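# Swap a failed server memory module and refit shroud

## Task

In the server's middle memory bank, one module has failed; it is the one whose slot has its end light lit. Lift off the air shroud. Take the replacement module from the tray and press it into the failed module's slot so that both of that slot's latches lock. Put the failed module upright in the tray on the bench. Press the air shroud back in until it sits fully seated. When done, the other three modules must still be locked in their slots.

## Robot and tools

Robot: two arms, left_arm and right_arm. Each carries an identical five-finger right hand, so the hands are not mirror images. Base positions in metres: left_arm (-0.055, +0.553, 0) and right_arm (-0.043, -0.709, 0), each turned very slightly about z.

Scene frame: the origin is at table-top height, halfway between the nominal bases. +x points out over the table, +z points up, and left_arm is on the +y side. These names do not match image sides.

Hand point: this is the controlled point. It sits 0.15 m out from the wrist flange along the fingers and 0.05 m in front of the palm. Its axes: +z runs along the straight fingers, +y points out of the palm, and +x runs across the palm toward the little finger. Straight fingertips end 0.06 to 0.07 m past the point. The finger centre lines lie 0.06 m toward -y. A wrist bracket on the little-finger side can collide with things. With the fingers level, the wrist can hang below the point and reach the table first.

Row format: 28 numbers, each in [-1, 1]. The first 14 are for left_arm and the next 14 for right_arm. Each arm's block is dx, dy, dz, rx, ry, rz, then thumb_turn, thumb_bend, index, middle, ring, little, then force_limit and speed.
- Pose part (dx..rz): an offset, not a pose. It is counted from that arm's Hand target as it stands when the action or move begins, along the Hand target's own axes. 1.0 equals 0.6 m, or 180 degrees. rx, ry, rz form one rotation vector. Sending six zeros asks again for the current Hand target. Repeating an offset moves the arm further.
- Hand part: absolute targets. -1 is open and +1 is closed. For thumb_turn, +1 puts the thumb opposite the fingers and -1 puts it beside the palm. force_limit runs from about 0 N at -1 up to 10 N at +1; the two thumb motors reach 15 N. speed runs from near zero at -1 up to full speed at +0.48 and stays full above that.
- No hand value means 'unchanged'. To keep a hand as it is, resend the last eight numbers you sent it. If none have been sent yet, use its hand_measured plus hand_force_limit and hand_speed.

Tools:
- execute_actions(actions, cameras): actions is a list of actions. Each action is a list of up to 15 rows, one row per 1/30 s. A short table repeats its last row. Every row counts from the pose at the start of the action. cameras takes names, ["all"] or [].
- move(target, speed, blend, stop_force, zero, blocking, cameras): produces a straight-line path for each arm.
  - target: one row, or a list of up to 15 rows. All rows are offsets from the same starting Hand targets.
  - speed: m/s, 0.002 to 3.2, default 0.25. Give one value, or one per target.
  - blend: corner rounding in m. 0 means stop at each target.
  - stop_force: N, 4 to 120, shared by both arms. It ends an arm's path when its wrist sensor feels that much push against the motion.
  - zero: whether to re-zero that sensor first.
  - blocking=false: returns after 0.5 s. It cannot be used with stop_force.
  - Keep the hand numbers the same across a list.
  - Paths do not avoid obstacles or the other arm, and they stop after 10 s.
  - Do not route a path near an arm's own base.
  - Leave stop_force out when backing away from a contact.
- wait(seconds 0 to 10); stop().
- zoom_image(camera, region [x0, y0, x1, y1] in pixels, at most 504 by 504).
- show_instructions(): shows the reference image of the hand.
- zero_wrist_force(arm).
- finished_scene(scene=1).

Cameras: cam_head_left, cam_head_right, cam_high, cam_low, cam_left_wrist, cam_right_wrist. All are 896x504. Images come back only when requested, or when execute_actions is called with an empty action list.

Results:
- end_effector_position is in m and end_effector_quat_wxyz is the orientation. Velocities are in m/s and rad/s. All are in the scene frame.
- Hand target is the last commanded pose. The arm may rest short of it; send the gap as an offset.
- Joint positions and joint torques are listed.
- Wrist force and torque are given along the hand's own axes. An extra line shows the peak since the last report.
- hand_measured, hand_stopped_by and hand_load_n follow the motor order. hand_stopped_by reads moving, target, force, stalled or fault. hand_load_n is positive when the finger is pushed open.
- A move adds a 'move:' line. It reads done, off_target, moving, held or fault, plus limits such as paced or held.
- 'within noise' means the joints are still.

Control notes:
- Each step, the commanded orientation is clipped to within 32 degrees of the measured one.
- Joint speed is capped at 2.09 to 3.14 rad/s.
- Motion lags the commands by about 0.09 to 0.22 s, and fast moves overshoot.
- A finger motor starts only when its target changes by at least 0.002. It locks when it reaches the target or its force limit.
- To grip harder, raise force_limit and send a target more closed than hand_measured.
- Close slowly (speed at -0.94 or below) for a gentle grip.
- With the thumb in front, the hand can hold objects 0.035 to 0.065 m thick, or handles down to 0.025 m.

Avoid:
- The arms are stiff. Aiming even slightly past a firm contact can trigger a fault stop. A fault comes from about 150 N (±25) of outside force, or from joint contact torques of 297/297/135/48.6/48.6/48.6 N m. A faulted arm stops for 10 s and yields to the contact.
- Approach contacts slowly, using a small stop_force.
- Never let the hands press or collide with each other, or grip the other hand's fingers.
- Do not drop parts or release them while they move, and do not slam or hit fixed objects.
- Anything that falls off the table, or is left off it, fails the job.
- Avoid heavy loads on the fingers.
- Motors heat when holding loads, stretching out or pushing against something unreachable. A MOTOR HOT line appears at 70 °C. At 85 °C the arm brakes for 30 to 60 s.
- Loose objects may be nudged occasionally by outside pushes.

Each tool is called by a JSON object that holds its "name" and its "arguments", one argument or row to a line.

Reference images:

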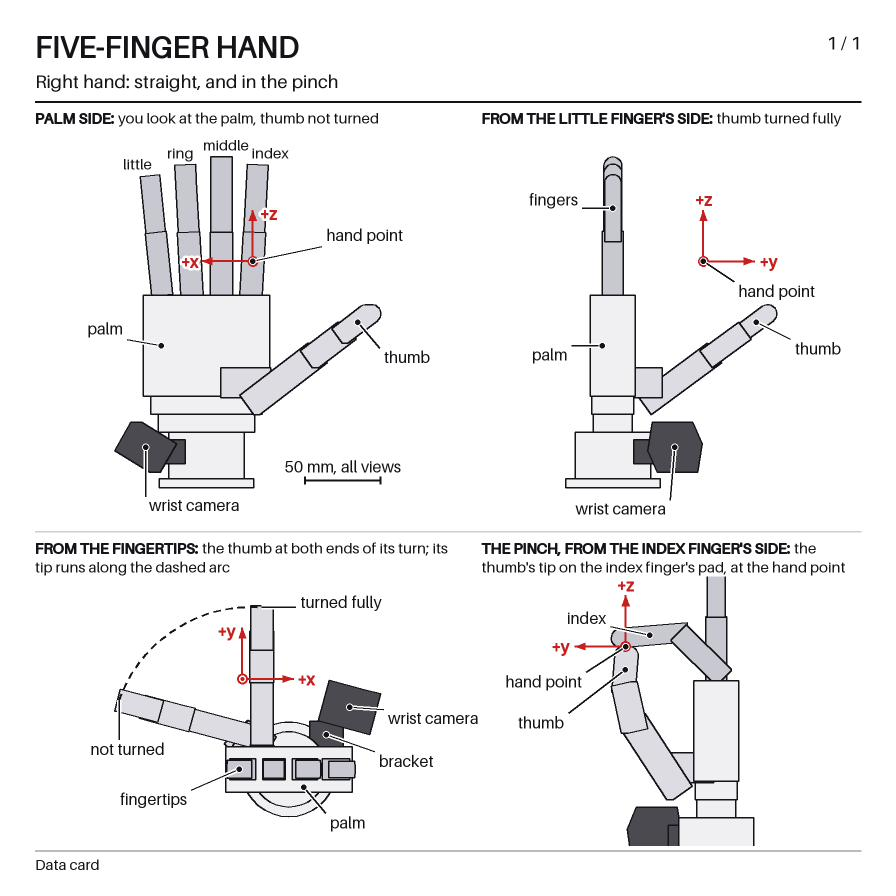

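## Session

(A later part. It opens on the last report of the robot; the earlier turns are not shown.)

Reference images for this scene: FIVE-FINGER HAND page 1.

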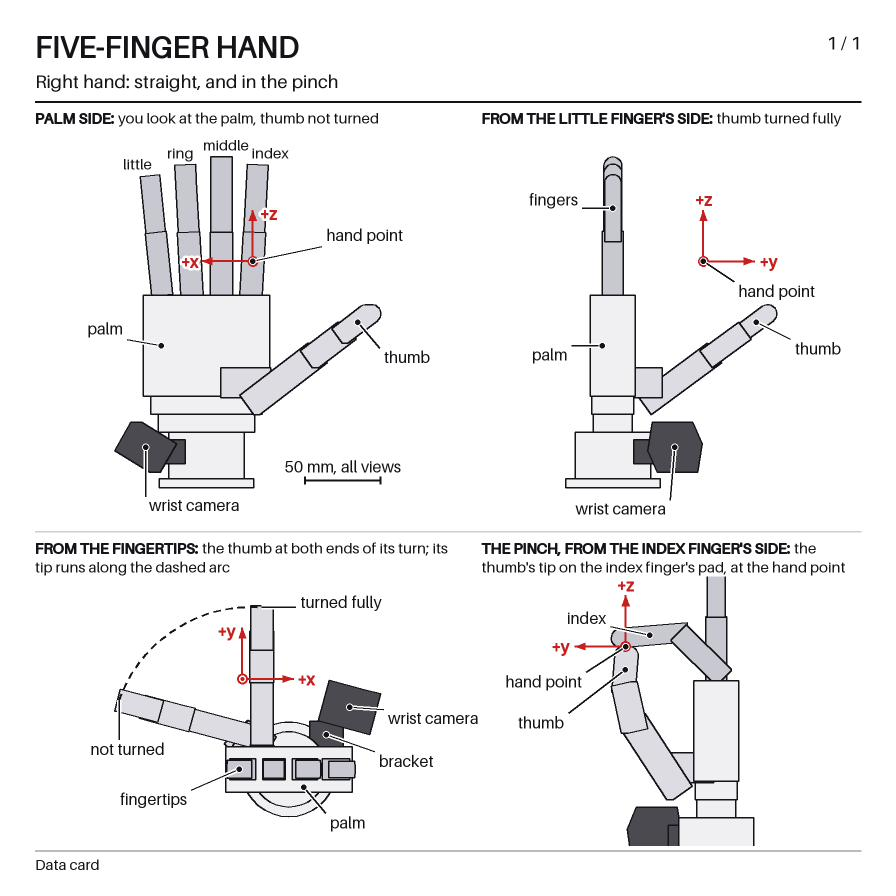

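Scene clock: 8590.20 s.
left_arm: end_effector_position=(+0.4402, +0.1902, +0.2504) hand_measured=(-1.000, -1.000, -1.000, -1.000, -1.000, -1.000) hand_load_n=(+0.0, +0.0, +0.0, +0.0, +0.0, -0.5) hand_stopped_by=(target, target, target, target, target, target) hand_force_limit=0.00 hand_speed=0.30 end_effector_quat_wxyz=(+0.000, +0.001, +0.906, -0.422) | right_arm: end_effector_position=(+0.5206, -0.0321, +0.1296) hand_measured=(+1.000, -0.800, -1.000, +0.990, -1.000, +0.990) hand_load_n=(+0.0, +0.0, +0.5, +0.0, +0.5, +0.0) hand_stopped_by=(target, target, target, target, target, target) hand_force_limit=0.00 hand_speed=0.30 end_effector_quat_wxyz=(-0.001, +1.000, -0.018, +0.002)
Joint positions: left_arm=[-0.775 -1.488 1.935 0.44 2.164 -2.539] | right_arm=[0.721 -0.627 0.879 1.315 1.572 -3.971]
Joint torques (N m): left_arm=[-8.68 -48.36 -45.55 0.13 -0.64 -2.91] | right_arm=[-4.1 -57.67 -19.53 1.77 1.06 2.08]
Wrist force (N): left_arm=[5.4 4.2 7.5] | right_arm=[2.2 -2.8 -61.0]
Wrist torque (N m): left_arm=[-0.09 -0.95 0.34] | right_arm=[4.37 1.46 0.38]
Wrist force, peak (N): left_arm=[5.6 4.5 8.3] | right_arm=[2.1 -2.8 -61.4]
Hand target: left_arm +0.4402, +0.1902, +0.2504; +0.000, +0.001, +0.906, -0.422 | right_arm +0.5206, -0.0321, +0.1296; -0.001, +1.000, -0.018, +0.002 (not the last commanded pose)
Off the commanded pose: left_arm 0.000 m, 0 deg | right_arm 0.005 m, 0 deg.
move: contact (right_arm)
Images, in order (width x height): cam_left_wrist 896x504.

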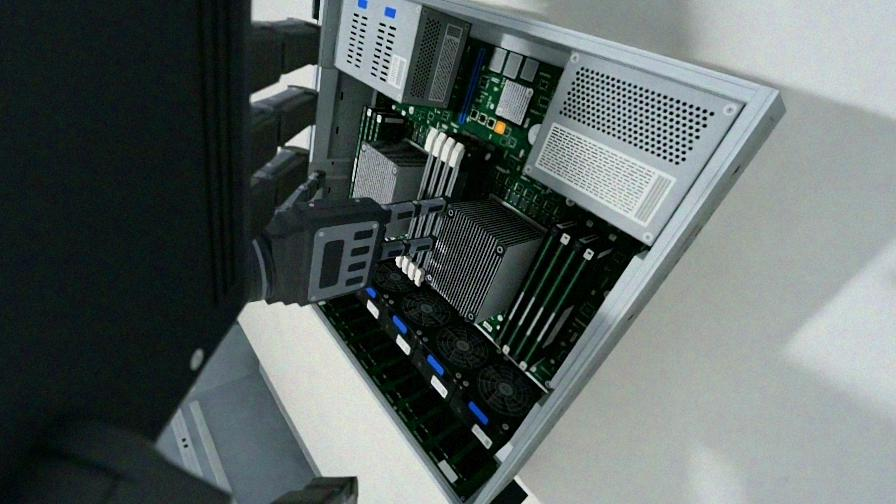

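{"name": "zoom_image", "arguments": {
  "camera": "cam_left_wrist",
  "region": [415, 110, 515, 190]
}}

{"name": "zoom_image", "arguments": {
  "camera": "cam_left_wrist",
  "region": [375, 235, 445, 300]
}}

Scaled by 5.040 from the camera's 896x504 image, which has a finer 1280x720 frame.

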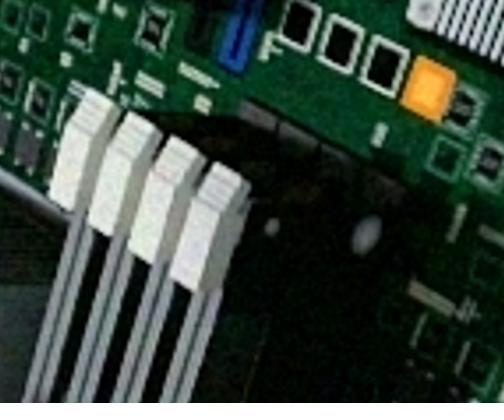

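Scaled by 7.200 from the camera's 896x504 image, which has a finer 1280x720 frame.

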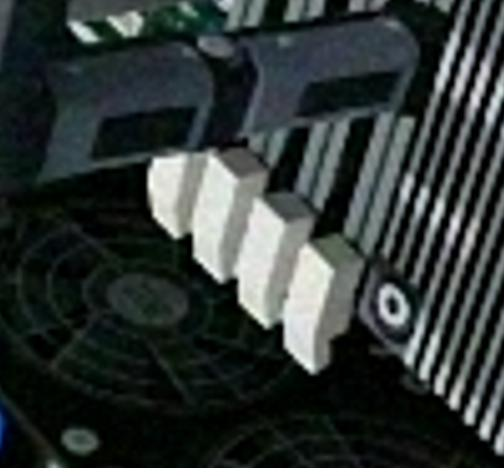

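{"name": "move", "arguments": {
  "target": [
    [0,0,0,0,0,0,-1,-1,-1,-1,-1,-1,0.0,0.3, 0,0,-0.05,0,0,0,1,-0.8,-1,0.99,-1,0.99,0.0,0.3]
  ],
  "speed": 0.03,
  "cameras": ["cam_left_wrist"]
}}

{"name": "zoom_image", "arguments": {
  "camera": "cam_left_wrist",
  "region": [375, 110, 525, 300]
}}

{"name": "zoom_image", "arguments": {
  "camera": "cam_left_wrist",
  "region": [375, 235, 445, 300]
}}

{"name": "zoom_image", "arguments": {
  "camera": "cam_left_wrist",
  "region": [415, 110, 515, 190]
}}

Scene clock: 8598.20 s.
left_arm: end_effector_position=(+0.4402, +0.1902, +0.2504) hand_measured=(-1.000, -1.000, -1.000, -1.000, -1.000, -1.000) hand_load_n=(+0.0, +0.0, +0.0, +0.0, +0.0, +0.0) hand_stopped_by=(target, target, target, target, target, target) hand_force_limit=0.00 hand_speed=0.30 end_effector_quat_wxyz=(+0.000, +0.001, +0.906, -0.422) | right_arm: end_effector_position=(+0.5205, -0.0321, +0.1599) hand_measured=(+1.000, -0.800, -1.000, +0.990, -1.000, +0.990) hand_load_n=(+0.0, +0.0, +0.0, +0.0, +0.0, +0.0) hand_stopped_by=(target, target, target, target, target, target) hand_force_limit=0.00 hand_speed=0.30 end_effector_quat_wxyz=(-0.001, +1.000, -0.018, +0.002)
Joint positions: left_arm=[-0.775 -1.488 1.935 0.44 2.164 -2.539] | right_arm=[0.721 -0.642 0.853 1.356 1.572 -3.971]
Joint torques (N m): left_arm=[-10.19 -50.39 -45.81 -0.03 0.12 -3.24] | right_arm=[12.51 -100.32 -31.55 1.09 0.81 2.87]
Wrist force (N): left_arm=[5.1 4.2 8.0] | right_arm=[-1.1 4.8 -4.4]
Wrist torque (N m): left_arm=[-0.12 -0.92 0.32] | right_arm=[0.56 0.16 0.29]
Wrist force, peak (N): left_arm=[5.4 4.7 8.2] | right_arm=[2.3 -3.1 -61.1]
Hand target: left_arm +0.4402, +0.1902, +0.2504; +0.000, +0.001, +0.906, -0.422 | right_arm +0.5205, -0.0321, +0.1596; -0.001, +1.000, -0.018, +0.002
Off the commanded pose: left_arm 0.000 m, 0 deg | right_arm 0.000 m, 0 deg.
move: done
Images, in order (width x height): cam_left_wrist 896x504.

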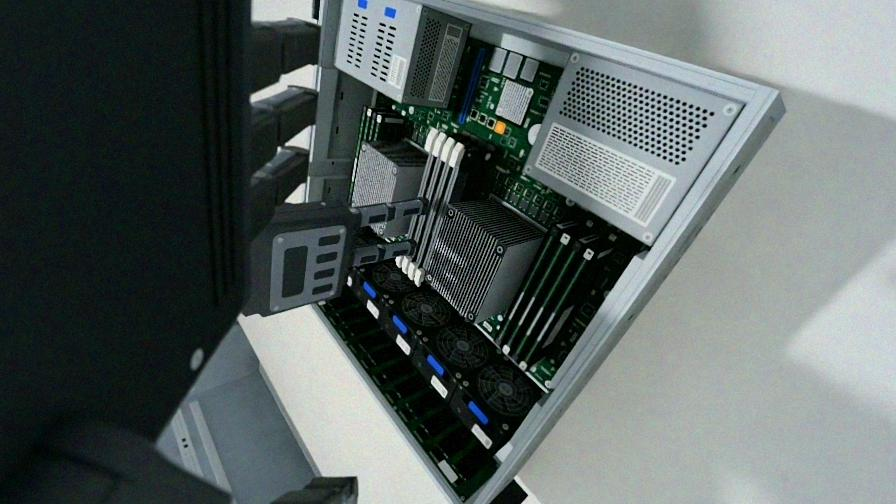

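Scaled by 2.653 from the camera's 896x504 image, which has a finer 1280x720 frame.

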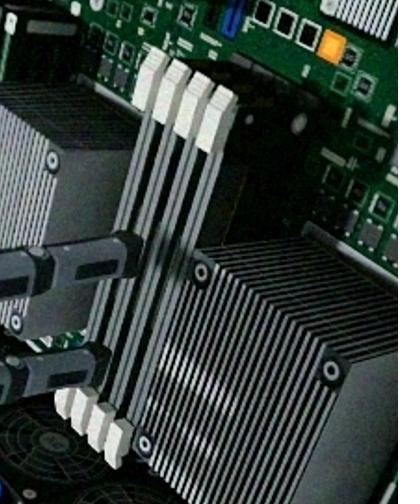

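Scaled by 7.200 from the camera's 896x504 image, which has a finer 1280x720 frame.

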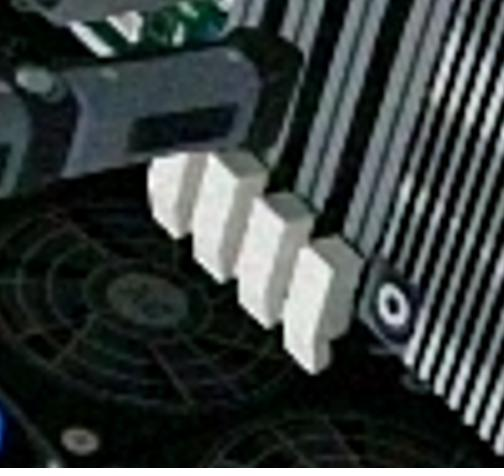

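Scaled by 5.040 from the camera's 896x504 image, which has a finer 1280x720 frame.

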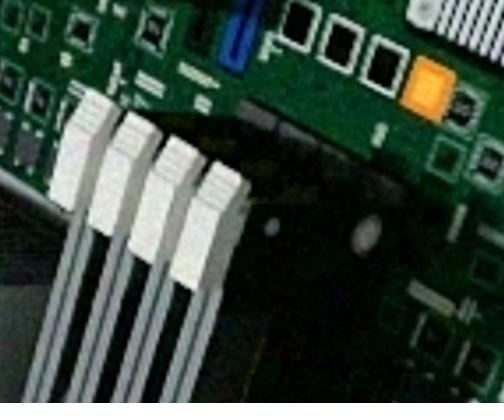

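{"name": "move", "arguments": {
  "target": [
    [0,0,0,0,0,0,-1,-1,-1,-1,-1,-1,0.0,0.3, 0,0,-0.2833,0,0,0,1,-0.8,-1,0.99,-1,0.99,0.0,0.3],
    [0,0,0,0,0,0,-1,-1,-1,-1,-1,-1,0.0,0.3, -0.5050,0.1743,-0.1687,0.2191,0.2113,0.4555,1,-0.8,-1,0.99,-1,0.99,0.0,0.3]
  ],
  "speed": [0.15, 0.2],
  "blend": [0.03, 0],
  "cameras": ["cam_left_wrist", "cam_high"]
}}

Scene clock: 8626.50 s.
left_arm: end_effector_position=(+0.4402, +0.1902, +0.2504) hand_measured=(-1.000, -1.000, -1.000, -1.000, -1.000, -1.000) hand_load_n=(+0.0, +0.0, +0.0, +0.0, +0.0, +0.0) hand_stopped_by=(target, target, target, target, target, target) hand_force_limit=0.00 hand_speed=0.30 end_effector_quat_wxyz=(+0.000, +0.001, +0.906, -0.422) | right_arm: end_effector_position=(+0.2135, -0.1259, +0.2595) hand_measured=(+1.000, -0.800, -1.000, +0.990, -1.000, +0.990) hand_load_n=(+0.0, +0.0, +0.0, +0.0, +0.0, +0.5) hand_stopped_by=(target, target, target, target, target, target) hand_force_limit=0.00 hand_speed=0.30 end_effector_quat_wxyz=(-0.299, +0.640, -0.642, +0.299)
Joint positions: left_arm=[-0.775 -1.488 1.935 0.44 2.164 -2.539] | right_arm=[1.108 -1.372 1.818 0.623 2.319 -2.247]
Joint torques (N m): left_arm=[-10.5 -48.15 -46.57 0.04 -0.3 -3.1] | right_arm=[8.36 -61.97 -46.5 -0.49 2.96 2.91]
Wrist force (N): left_arm=[5.4 4.7 8.0] | right_arm=[-1.2 1.8 -3.5]
Wrist torque (N m): left_arm=[-0.05 -0.97 0.36] | right_arm=[0.42 0.12 0.15]
Wrist force, peak (N): left_arm=[5.4 4.3 8.4] | right_arm=[-1.6 4.8 -5.4]
Hand target: left_arm +0.4402, +0.1902, +0.2504; +0.000, +0.001, +0.906, -0.422 | right_arm +0.2135, -0.1259, +0.2596; -0.299, +0.640, -0.642, +0.299
Off the commanded pose: left_arm 0.000 m, 0 deg | right_arm 0.000 m, 0 deg.
move: done
Images, in order (width x height): cam_high 896x504, cam_left_wrist 896x504.

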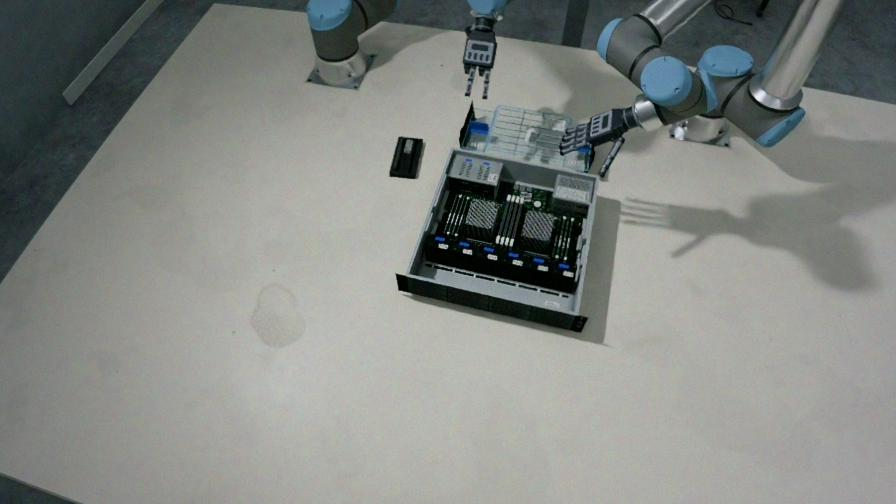

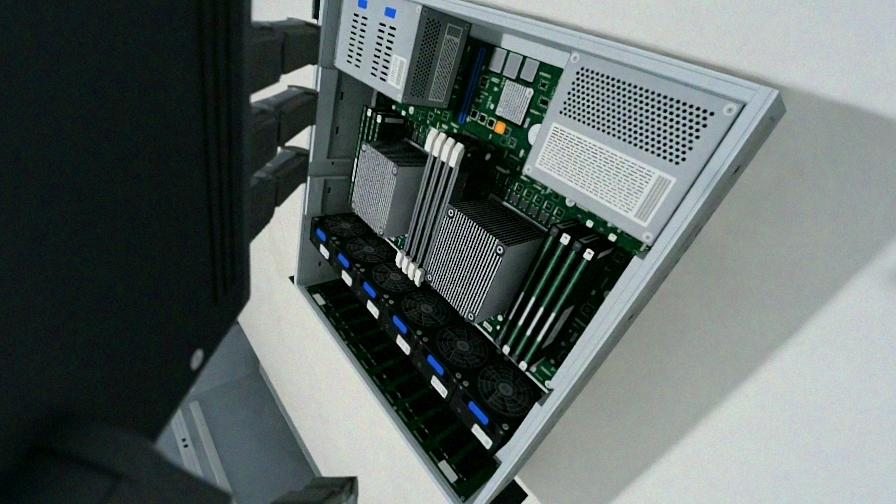

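{"name": "move", "arguments": {
  "target": [-0.0998,-0.0433,0.1815,0,0,0,-1,-1,-1,-1,-1,-1,0.0,0.3, 0,0,0,0,0,0,1,-0.75,0.15,0.15,0.15,1.0,-0.7,-0.5],
  "speed": 0.15,
  "cameras": ["cam_left_wrist", "cam_right_wrist"]
}}

{"name": "zoom_image", "arguments": {
  "camera": "cam_left_wrist",
  "region": [330, 60, 600, 360]
}}

Scene clock: 8630.87 s.
left_arm: end_effector_position=(+0.5000, +0.0900, +0.2003) hand_measured=(-1.000, -1.000, -1.000, -1.000, -1.000, -1.000) hand_load_n=(-0.5, -0.5, +0.0, +0.0, +0.0, +0.0) hand_stopped_by=(target, target, target, target, target, target) hand_force_limit=0.00 hand_speed=0.30 end_effector_quat_wxyz=(+0.000, +0.001, +0.906, -0.422) | right_arm: end_effector_position=(+0.2136, -0.1259, +0.2596) hand_measured=(+1.000, -0.750, +0.150, +0.150, +0.150, +1.000) hand_load_n=(+0.0, +0.0, +0.0, +0.0, +0.0, +0.0) hand_stopped_by=(target, target, target, target, target, target) hand_force_limit=-0.70 hand_speed=-0.50 end_effector_quat_wxyz=(-0.299, +0.640, -0.642, +0.299)
Joint positions: left_arm=[-0.83 -1.297 1.797 0.36 2.128 -2.59] | right_arm=[1.108 -1.372 1.818 0.623 2.319 -2.247]
Joint torques (N m): left_arm=[7.04 -46.66 -29.12 4.22 3.31 4.84] | right_arm=[9.53 -64.17 -36.13 2.09 1.34 1.9]
Wrist force (N): left_arm=[5.2 4.8 7.9] | right_arm=[-1.5 2.0 -3.5]
Wrist torque (N m): left_arm=[-0.03 -0.92 0.45] | right_arm=[0.44 0.16 0.09]
Wrist force, peak (N): left_arm=[4.3 4.3 10.0] | right_arm=[-1.6 2.1 -4.0]
Hand target: left_arm +0.5000, +0.0900, +0.2002; +0.000, +0.001, +0.906, -0.422 | right_arm +0.2135, -0.1259, +0.2596; -0.299, +0.640, -0.642, +0.299
Off the commanded pose: left_arm 0.000 m, 0 deg | right_arm 0.000 m, 0 deg.
move: done
Images, in order (width x height): cam_left_wrist 896x504, cam_right_wrist 896x504.

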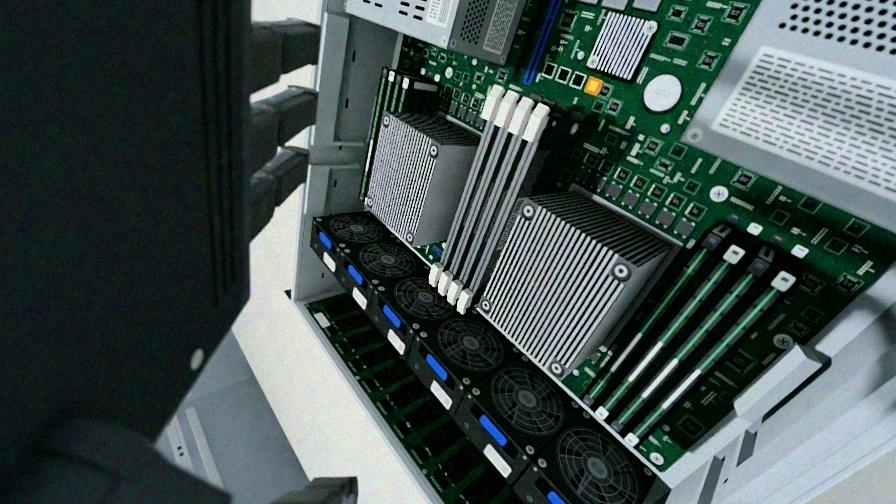

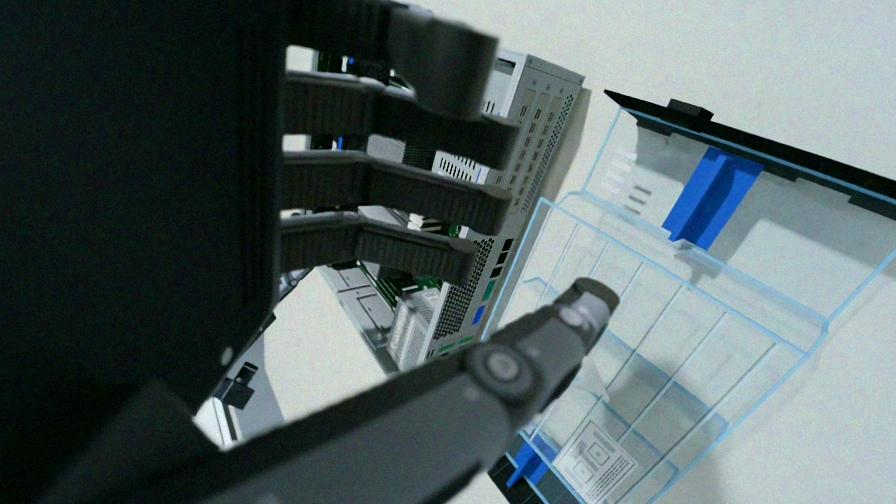

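Scaled by 1.680 from the camera's 896x504 image, which has a finer 1280x720 frame.

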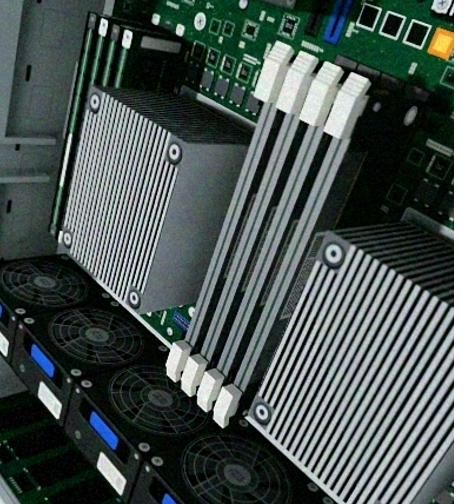

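{"name": "zoom_image", "arguments": {
  "camera": "cam_left_wrist",
  "region": [470, 70, 570, 160]
}}

{"name": "zoom_image", "arguments": {
  "camera": "cam_left_wrist",
  "region": [415, 240, 505, 320]
}}

Scaled by 5.040 from the camera's 896x504 image, which has a finer 1280x720 frame.

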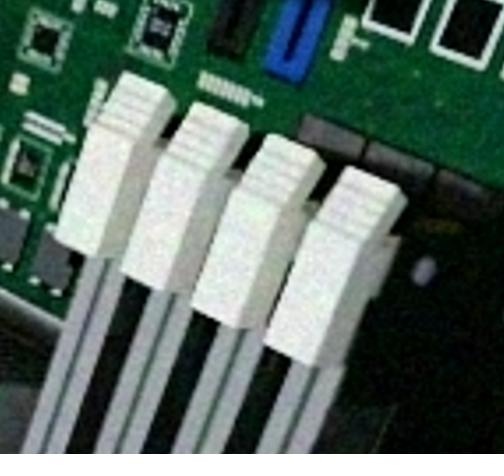

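Scaled by 5.600 from the camera's 896x504 image, which has a finer 1280x720 frame.

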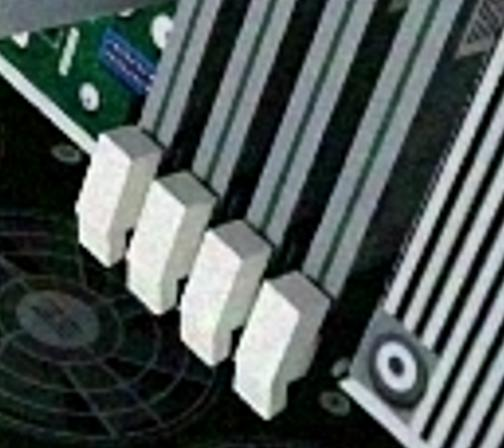

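{"name": "zoom_image", "arguments": {
  "camera": "cam_right_wrist",
  "region": [580, 80, 896, 300]
}}

Scaled by 1.595 from the camera's 896x504 image, which has a finer 1280x720 frame.

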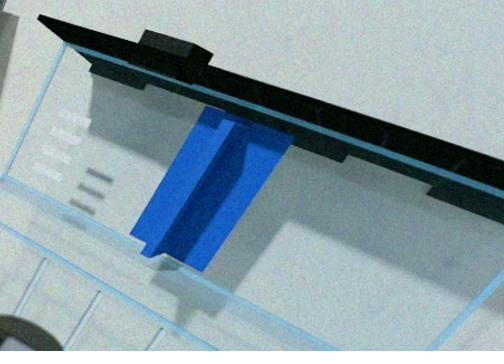

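{"name": "move", "arguments": {
  "target": [
    [0,-0.0955,-0.1455,0,0,0,-1,-1,-1,-1,-1,-1,0.0,0.3, 0,0.06,0.0503,0,0,0,1,-0.75,0.15,0.15,0.15,1.0,-0.7,-0.5],
    [0.5142,-0.0156,-0.1365,0.0005,0.3826,0.3210,-1,-1,-1,-1,-1,-1,0.0,0.3, 0,0.2043,0.1712,0,0,0,1,-0.75,0.15,0.15,0.15,1.0,-0.7,-0.5]
  ],
  "speed": [0.15, 0.2],
  "blend": [0.03, 0],
  "cameras": ["cam_left_wrist", "cam_right_wrist", "cam_high"]
}}

Scene clock: 8674.90 s.
left_arm: end_effector_position=(+0.1915, +0.1471, +0.2598) hand_measured=(-1.000, -1.000, -1.000, -1.000, -1.000, -1.000) hand_load_n=(+0.0, +0.0, +0.0, +0.0, +0.0, +0.0) hand_stopped_by=(target, target, target, target, target, target) hand_force_limit=0.00 hand_speed=0.30 end_effector_quat_wxyz=(-0.299, +0.641, +0.641, -0.299) | right_arm: end_effector_position=(+0.2135, -0.1256, +0.0996) hand_measured=(+1.000, -0.750, +0.150, +0.150, +0.150, +1.000) hand_load_n=(+0.0, +0.0, +0.0, +0.0, +0.0, +0.0) hand_stopped_by=(target, target, target, target, target, target) hand_force_limit=-0.70 hand_speed=-0.50 end_effector_quat_wxyz=(-0.299, +0.640, -0.642, +0.299)
Joint positions: left_arm=[-1.077 -1.272 1.93 1.444 2.301 -0.849] | right_arm=[1.109 -1.219 1.949 0.339 2.319 -2.247]
Joint torques (N m): left_arm=[-8.51 -47.11 -44.15 2.37 2.48 0.52] | right_arm=[13.82 -70.99 -37.23 5.42 3.22 1.89]
Wrist force (N): left_arm=[5.2 4.9 8.0] | right_arm=[-1.1 1.8 -3.3]
Wrist torque (N m): left_arm=[-0.02 -0.97 0.49] | right_arm=[0.43 0.06 0.00]
Wrist force, peak (N): left_arm=[5.4 6.3 9.3] | right_arm=[-1.6 1.1 -4.3]
Hand target: left_arm +0.1915, +0.1471, +0.2599; -0.299, +0.641, +0.641, -0.299 | right_arm +0.2135, -0.1256, +0.0997; -0.299, +0.640, -0.642, +0.299
Off the commanded pose: left_arm 0.000 m, 0 deg | right_arm 0.000 m, 0 deg.
move: done
Images, in order (width x height): cam_high 896x504, cam_left_wrist 896x504, cam_right_wrist 896x504.

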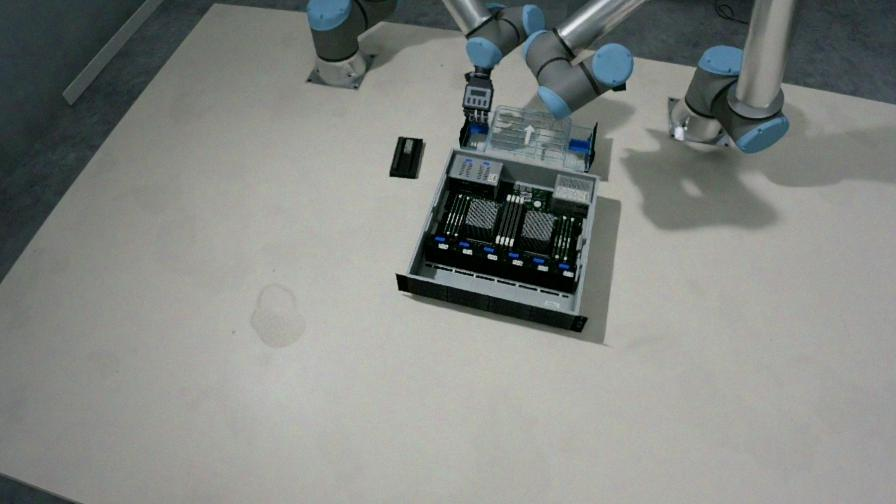

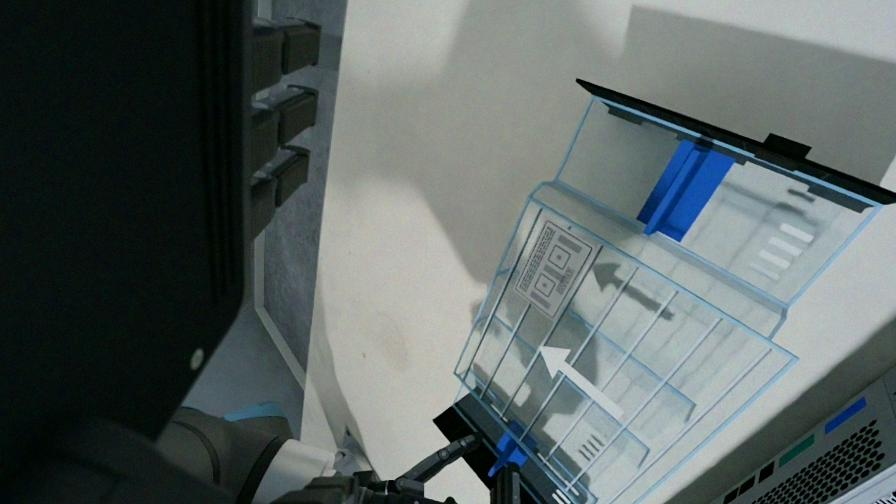

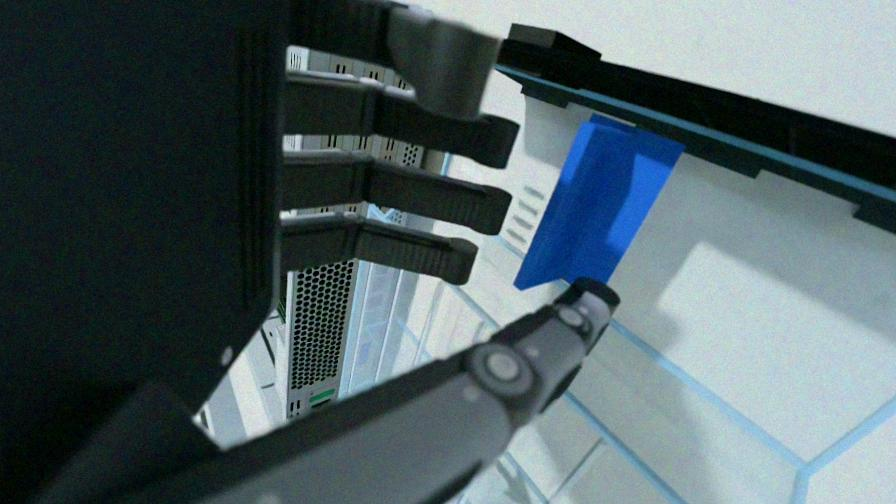

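{"name": "move", "arguments": {
  "target": [
    [0,0.01,0.0084,0,0,0,1,-0.75,0.15,0.15,0.15,1,-0.7,-0.5, 0,0,0,0,0,0,1,-0.75,0.15,0.15,0.15,1.0,-0.7,-0.5],
    [0,0.2043,0.1715,0,0,0,1,-0.75,0.15,0.15,0.15,1,-0.7,-0.5, 0,0,0,0,0,0,1,-0.75,0.15,0.15,0.15,1.0,-0.7,-0.5]
  ],
  "speed": [0.1, 0.1],
  "cameras": ["cam_left_wrist", "cam_right_wrist"]
}}

Scene clock: 8689.40 s.
left_arm: end_effector_position=(+0.1913, +0.1471, +0.0999) hand_measured=(+1.000, -0.750, +0.150, +0.150, +0.150, +1.000) hand_load_n=(+0.0, +0.0, +0.0, +0.0, +0.0, +0.0) hand_stopped_by=(target, target, target, target, target, target) hand_force_limit=-0.70 hand_speed=-0.50 end_effector_quat_wxyz=(-0.299, +0.641, +0.641, -0.299) | right_arm: end_effector_position=(+0.2135, -0.1256, +0.0997) hand_measured=(+1.000, -0.750, +0.150, +0.150, +0.150, +1.000) hand_load_n=(+0.0, +0.0, +0.0, +0.0, +0.0, +0.0) hand_stopped_by=(target, target, target, target, target, target) hand_force_limit=-0.70 hand_speed=-0.50 end_effector_quat_wxyz=(-0.299, +0.640, -0.642, +0.299)
Joint positions: left_arm=[-1.077 -1.069 2.008 1.163 2.301 -0.849] | right_arm=[1.109 -1.22 1.949 0.339 2.319 -2.247]
Joint torques (N m): left_arm=[-10.74 -56.11 -35.34 5.01 3.56 -2.96] | right_arm=[10.78 -69.8 -40.58 5.3 2.53 -3.2]
Wrist force (N): left_arm=[5.4 4.8 7.7] | right_arm=[-0.9 2.3 -3.1]
Wrist torque (N m): left_arm=[0.00 -0.99 0.53] | right_arm=[0.48 0.02 0.03]
Wrist force, peak (N): left_arm=[5.6 5.9 8.9] | right_arm=[-1.4 2.4 -3.7]
Hand target: left_arm +0.1914, +0.1470, +0.0999; -0.299, +0.641, +0.641, -0.299 | right_arm +0.2135, -0.1256, +0.0997; -0.299, +0.640, -0.642, +0.299
Off the commanded pose: left_arm 0.000 m, 0 deg | right_arm 0.000 m, 0 deg.
move: done
Images, in order (width x height): cam_left_wrist 896x504, cam_right_wrist 896x504.

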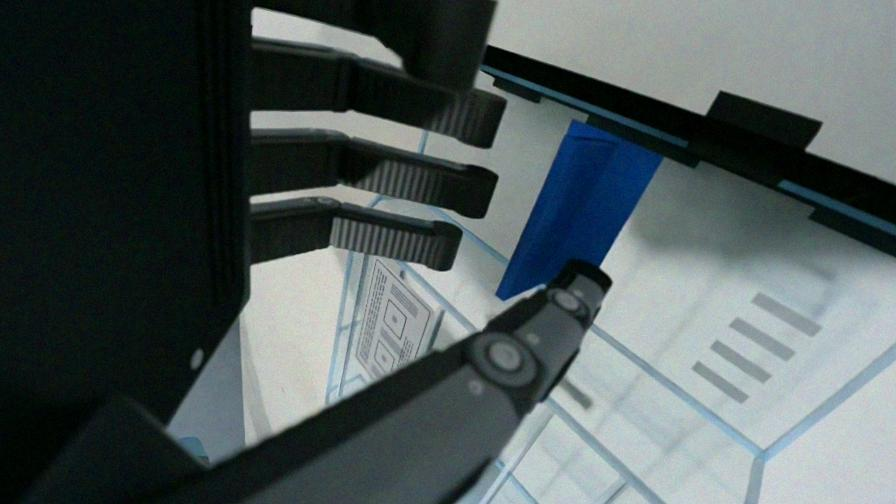

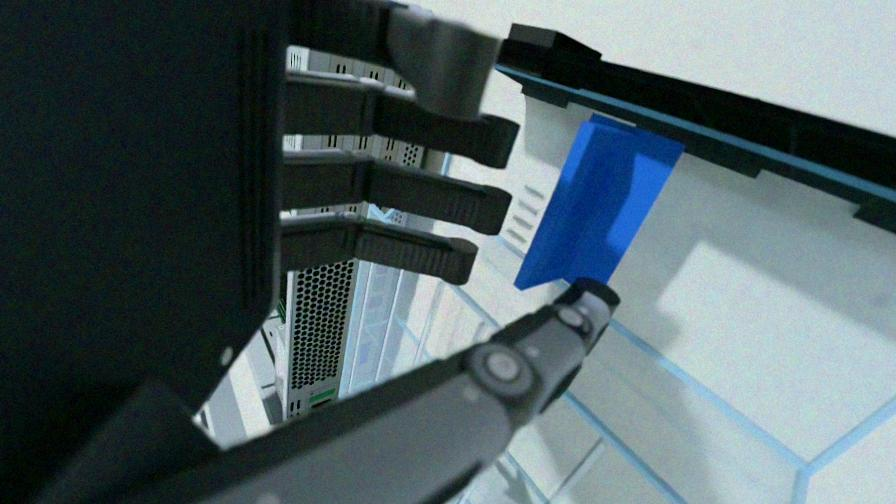

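{"name": "move", "arguments": {
  "target": [
    [-0.0005,0.0446,0.0374,0,0,0,1,-0.75,0.15,0.15,0.15,1,-0.7,-0.5, 0,0.0411,0.0345,0,0,0,1,-0.75,0.15,0.15,0.15,1.0,-0.7,-0.5]
  ],
  "speed": 0.015,
  "stop_force": 4,
  "cameras": ["cam_left_wrist", "cam_right_wrist"]
}}

Scene clock: 8697.03 s.
left_arm: end_effector_position=(+0.1914, +0.1467, +0.0649) hand_measured=(+1.000, -0.750, +0.150, +0.150, +0.150, +1.000) hand_load_n=(+0.5, +0.0, +0.0, +0.0, +0.0, +0.0) hand_stopped_by=(target, target, target, target, target, target) hand_force_limit=-0.70 hand_speed=-0.50 end_effector_quat_wxyz=(-0.299, +0.641, +0.641, -0.299) | right_arm: end_effector_position=(+0.2136, -0.1255, +0.0675) hand_measured=(+1.000, -0.750, +0.150, +0.150, +0.150, +1.000) hand_load_n=(+0.0, -0.5, +0.0, +0.0, +0.0, +0.0) hand_stopped_by=(target, target, target, target, target, target) hand_force_limit=-0.70 hand_speed=-0.50 end_effector_quat_wxyz=(-0.299, +0.640, -0.642, +0.299)
Joint positions: left_arm=[-1.078 -1.017 2.013 1.105 2.302 -0.849] | right_arm=[1.109 -1.18 1.967 0.283 2.319 -2.247]
Joint torques (N m): left_arm=[-7.94 -68.9 -16.39 6.77 3.58 -2.71] | right_arm=[14.08 -71.45 -37.43 5.18 2.83 2.95]
Wrist force (N): left_arm=[5.2 4.8 7.3] | right_arm=[-1.5 2.2 -3.0]
Wrist torque (N m): left_arm=[0.01 -0.96 0.50] | right_arm=[0.45 0.22 -0.02]
Wrist force, peak (N): left_arm=[5.9 5.0 8.3] | right_arm=[-1.2 2.6 -3.7]
Hand target: left_arm +0.1914, +0.1466, +0.0649; -0.299, +0.641, +0.641, -0.299 | right_arm +0.2136, -0.1255, +0.0675; -0.299, +0.640, -0.642, +0.299
Off the commanded pose: left_arm 0.000 m, 0 deg | right_arm 0.000 m, 0 deg.
move: done
Images, in order (width x height): cam_left_wrist 896x504, cam_right_wrist 896x504.

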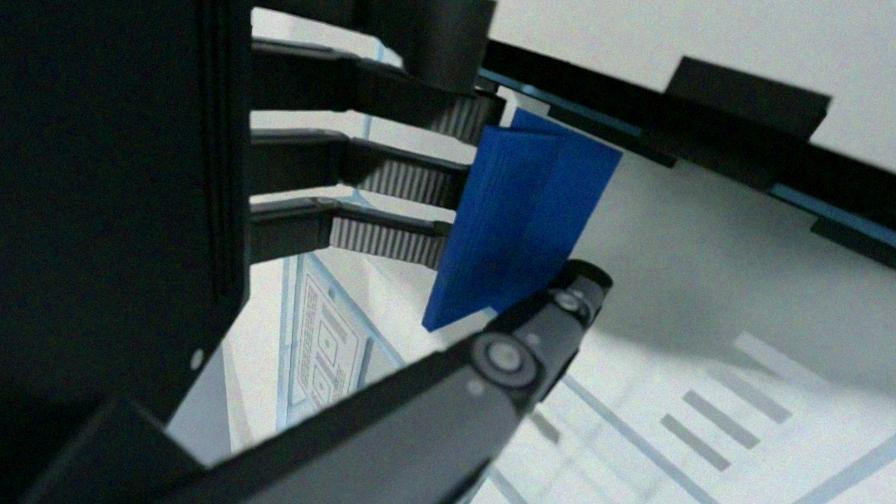

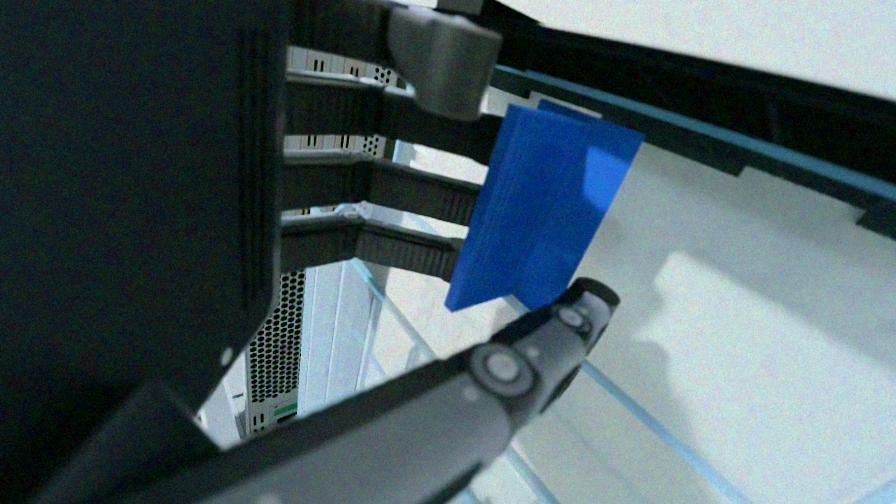

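{"name": "move", "arguments": {
  "target": [
    [0,0,0,0,0,0,1,0.0,0.6,0.6,0.6,1,-0.7,-0.9, 0,0,0,0,0,0,1,0.0,0.6,0.6,0.6,1.0,-0.7,-0.9]
  ],
  "speed": 0.02,
  "cameras": []
}}

Scene clock: 8702.33 s.
left_arm: end_effector_position=(+0.1914, +0.1466, +0.0649) hand_measured=(+1.000, -0.584, +0.540, +0.474, +0.600, +1.000) hand_load_n=(+0.5, +3.5, +3.0, +1.5, +0.0, +0.0) hand_stopped_by=(target, force, force, force, target, target) hand_force_limit=-0.70 hand_speed=-0.90 end_effector_quat_wxyz=(-0.299, +0.641, +0.641, -0.299) | right_arm: end_effector_position=(+0.2136, -0.1255, +0.0675) hand_measured=(+1.000, -0.584, +0.540, +0.474, +0.600, +1.000) hand_load_n=(+0.5, +2.5, +1.5, +2.0, +0.0, +0.0) hand_stopped_by=(target, force, force, force, target, target) hand_force_limit=-0.70 hand_speed=-0.90 end_effector_quat_wxyz=(-0.299, +0.640, -0.642, +0.299)
Joint positions: left_arm=[-1.078 -1.017 2.013 1.105 2.302 -0.849] | right_arm=[1.109 -1.18 1.967 0.283 2.319 -2.247]
Joint torques (N m): left_arm=[-5.11 -71.67 -29.11 6.37 2.69 -2.12] | right_arm=[13.64 -70.78 -37.83 4.76 2.76 2.79]
Wrist force (N): left_arm=[5.0 5.5 9.4] | right_arm=[-1.2 3.1 -1.6]
Wrist torque (N m): left_arm=[-0.10 -0.91 0.51] | right_arm=[0.42 0.18 0.02]
Wrist force, peak (N): left_arm=[5.5 6.4 9.4] | right_arm=[-1.6 2.3 -3.4]
Hand target: left_arm +0.1914, +0.1466, +0.0649; -0.299, +0.641, +0.641, -0.299 | right_arm +0.2136, -0.1255, +0.0675; -0.299, +0.640, -0.642, +0.299
Off the commanded pose: left_arm 0.000 m, 0 deg | right_arm 0.000 m, 0 deg.
move: done
No camera images: "cameras" was empty.

{"name": "move", "arguments": {
  "target": [
    [0,0,0,0,0,0,1,0.3,0.8,0.8,0.8,1,-0.1,-0.9, 0,0,0,0,0,0,1,0.3,0.8,0.8,0.8,1.0,-0.1,-0.9]
  ],
  "speed": 0.02,
  "cameras": []
}}

Scene clock: 8705.87 s.
left_arm: end_effector_position=(+0.1914, +0.1466, +0.0649) hand_measured=(+1.000, -0.580, +0.556, +0.490, +0.800, +1.000) hand_load_n=(+1.0, +7.5, +5.0, +4.5, +0.0, +0.0) hand_stopped_by=(target, force, force, force, target, target) hand_force_limit=-0.10 hand_speed=-0.90 end_effector_quat_wxyz=(-0.299, +0.641, +0.641, -0.299) | right_arm: end_effector_position=(+0.2136, -0.1255, +0.0675) hand_measured=(+1.000, -0.578, +0.566, +0.490, +0.800, +1.000) hand_load_n=(+1.0, +7.5, +5.0, +4.5, +0.0, +0.0) hand_stopped_by=(target, force, force, force, target, target) hand_force_limit=-0.10 hand_speed=-0.90 end_effector_quat_wxyz=(-0.299, +0.640, -0.642, +0.299)
Joint positions: left_arm=[-1.078 -1.017 2.013 1.105 2.302 -0.849] | right_arm=[1.109 -1.18 1.967 0.283 2.319 -2.247]
Joint torques (N m): left_arm=[-2.85 -68.67 -29.82 5.33 2.47 -2.1] | right_arm=[12.39 -71.22 -37.67 4.32 1.92 2.84]
Wrist force (N): left_arm=[5.4 6.3 9.6] | right_arm=[-1.3 3.0 -0.9]
Wrist torque (N m): left_arm=[-0.07 -0.93 0.58] | right_arm=[0.29 0.28 0.03]
Wrist force, peak (N): left_arm=[5.5 6.4 10.2] | right_arm=[-1.9 3.5 -2.0]
Hand target: left_arm +0.1914, +0.1466, +0.0649; -0.299, +0.641, +0.641, -0.299 | right_arm +0.2136, -0.1255, +0.0675; -0.299, +0.640, -0.642, +0.299
Off the commanded pose: left_arm 0.000 m, 0 deg | right_arm 0.000 m, 0 deg.
move: done
No camera images: "cameras" was empty.

{"name": "move", "arguments": {
  "target": [
    [0,-0.0383,-0.0321,0,0,0,1,0.3,0.8,0.8,0.8,1,-0.1,-0.9, 0,-0.0383,-0.0321,0,0,0,1,0.3,0.8,0.8,0.8,1.0,-0.1,-0.9]
  ],
  "speed": 0.02,
  "cameras": ["cam_left_wrist", "cam_right_wrist", "cam_high"]
}}

Scene clock: 8712.30 s.
left_arm: end_effector_position=(+0.1914, +0.1467, +0.0950) hand_measured=(+1.000, -0.580, +0.556, +0.490, +0.800, +1.000) hand_load_n=(+1.5, +7.5, +5.0, +4.5, +0.0, +0.0) hand_stopped_by=(target, force, force, force, target, target) hand_force_limit=-0.10 hand_speed=-0.90 end_effector_quat_wxyz=(-0.299, +0.641, +0.641, -0.299) | right_arm: end_effector_position=(+0.2136, -0.1255, +0.0976) hand_measured=(+1.000, -0.578, +0.566, +0.490, +0.800, +1.000) hand_load_n=(+1.0, +7.5, +5.0, +4.5, +0.0, +0.0) hand_stopped_by=(target, force, force, force, target, target) hand_force_limit=-0.10 hand_speed=-0.90 end_effector_quat_wxyz=(-0.299, +0.640, -0.642, +0.299)
Joint positions: left_arm=[-1.078 -1.062 2.008 1.155 2.302 -0.849] | right_arm=[1.109 -1.217 1.95 0.336 2.319 -2.247]
Joint torques (N m): left_arm=[6.08 -49.64 -28.73 2.77 1.57 -1] | right_arm=[-6.51 -46.87 -30.1 0.02 0.07 -3.46]
Wrist force (N): left_arm=[3.9 5.9 9.8] | right_arm=[-2.5 3.3 -1.3]
Wrist torque (N m): left_arm=[-0.09 -0.88 0.60] | right_arm=[0.41 0.16 0.10]
Wrist force, peak (N): left_arm=[5.6 6.4 10.3] | right_arm=[-2.9 3.0 -1.9]
Hand target: left_arm +0.1914, +0.1467, +0.0949; -0.299, +0.641, +0.641, -0.299 | right_arm +0.2136, -0.1256, +0.0975; -0.299, +0.640, -0.642, +0.299
Off the commanded pose: left_arm 0.000 m, 0 deg | right_arm 0.000 m, 0 deg.
move: done
Images, in order (width x height): cam_high 896x504, cam_left_wrist 896x504, cam_right_wrist 896x504.

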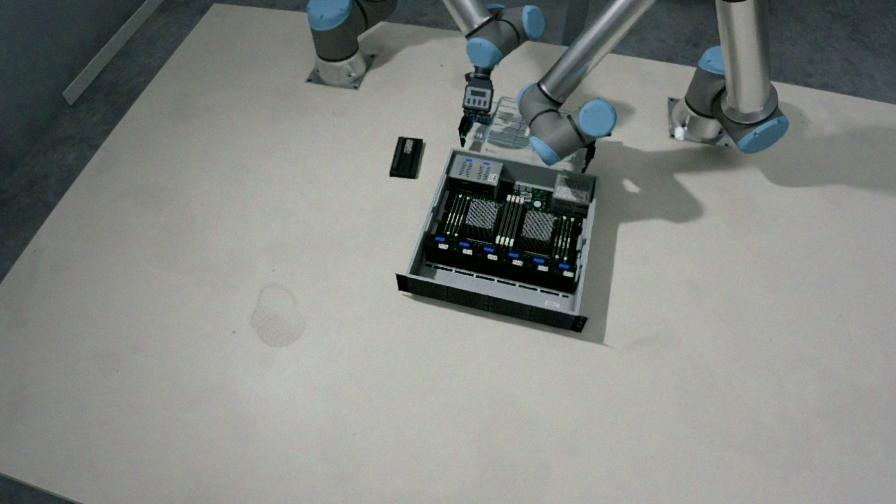

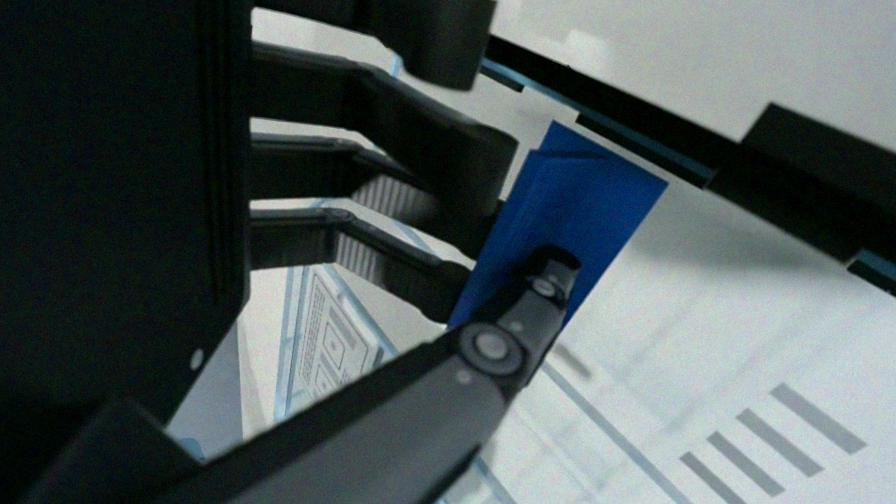

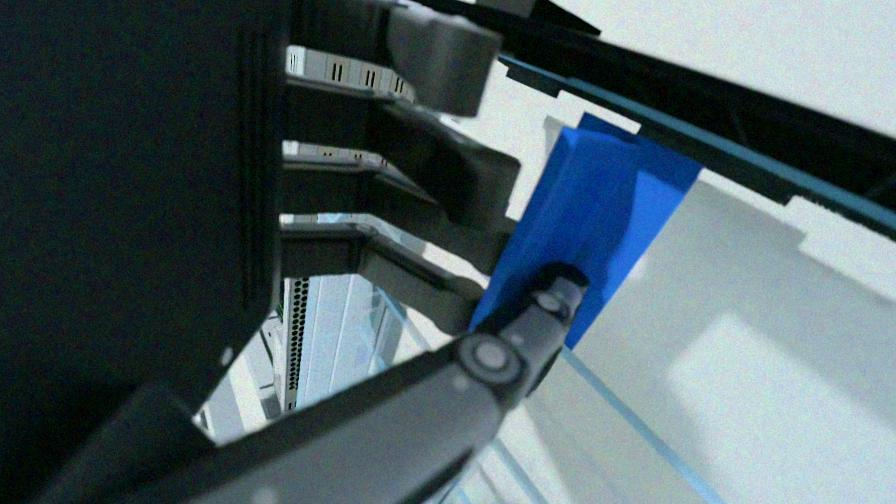

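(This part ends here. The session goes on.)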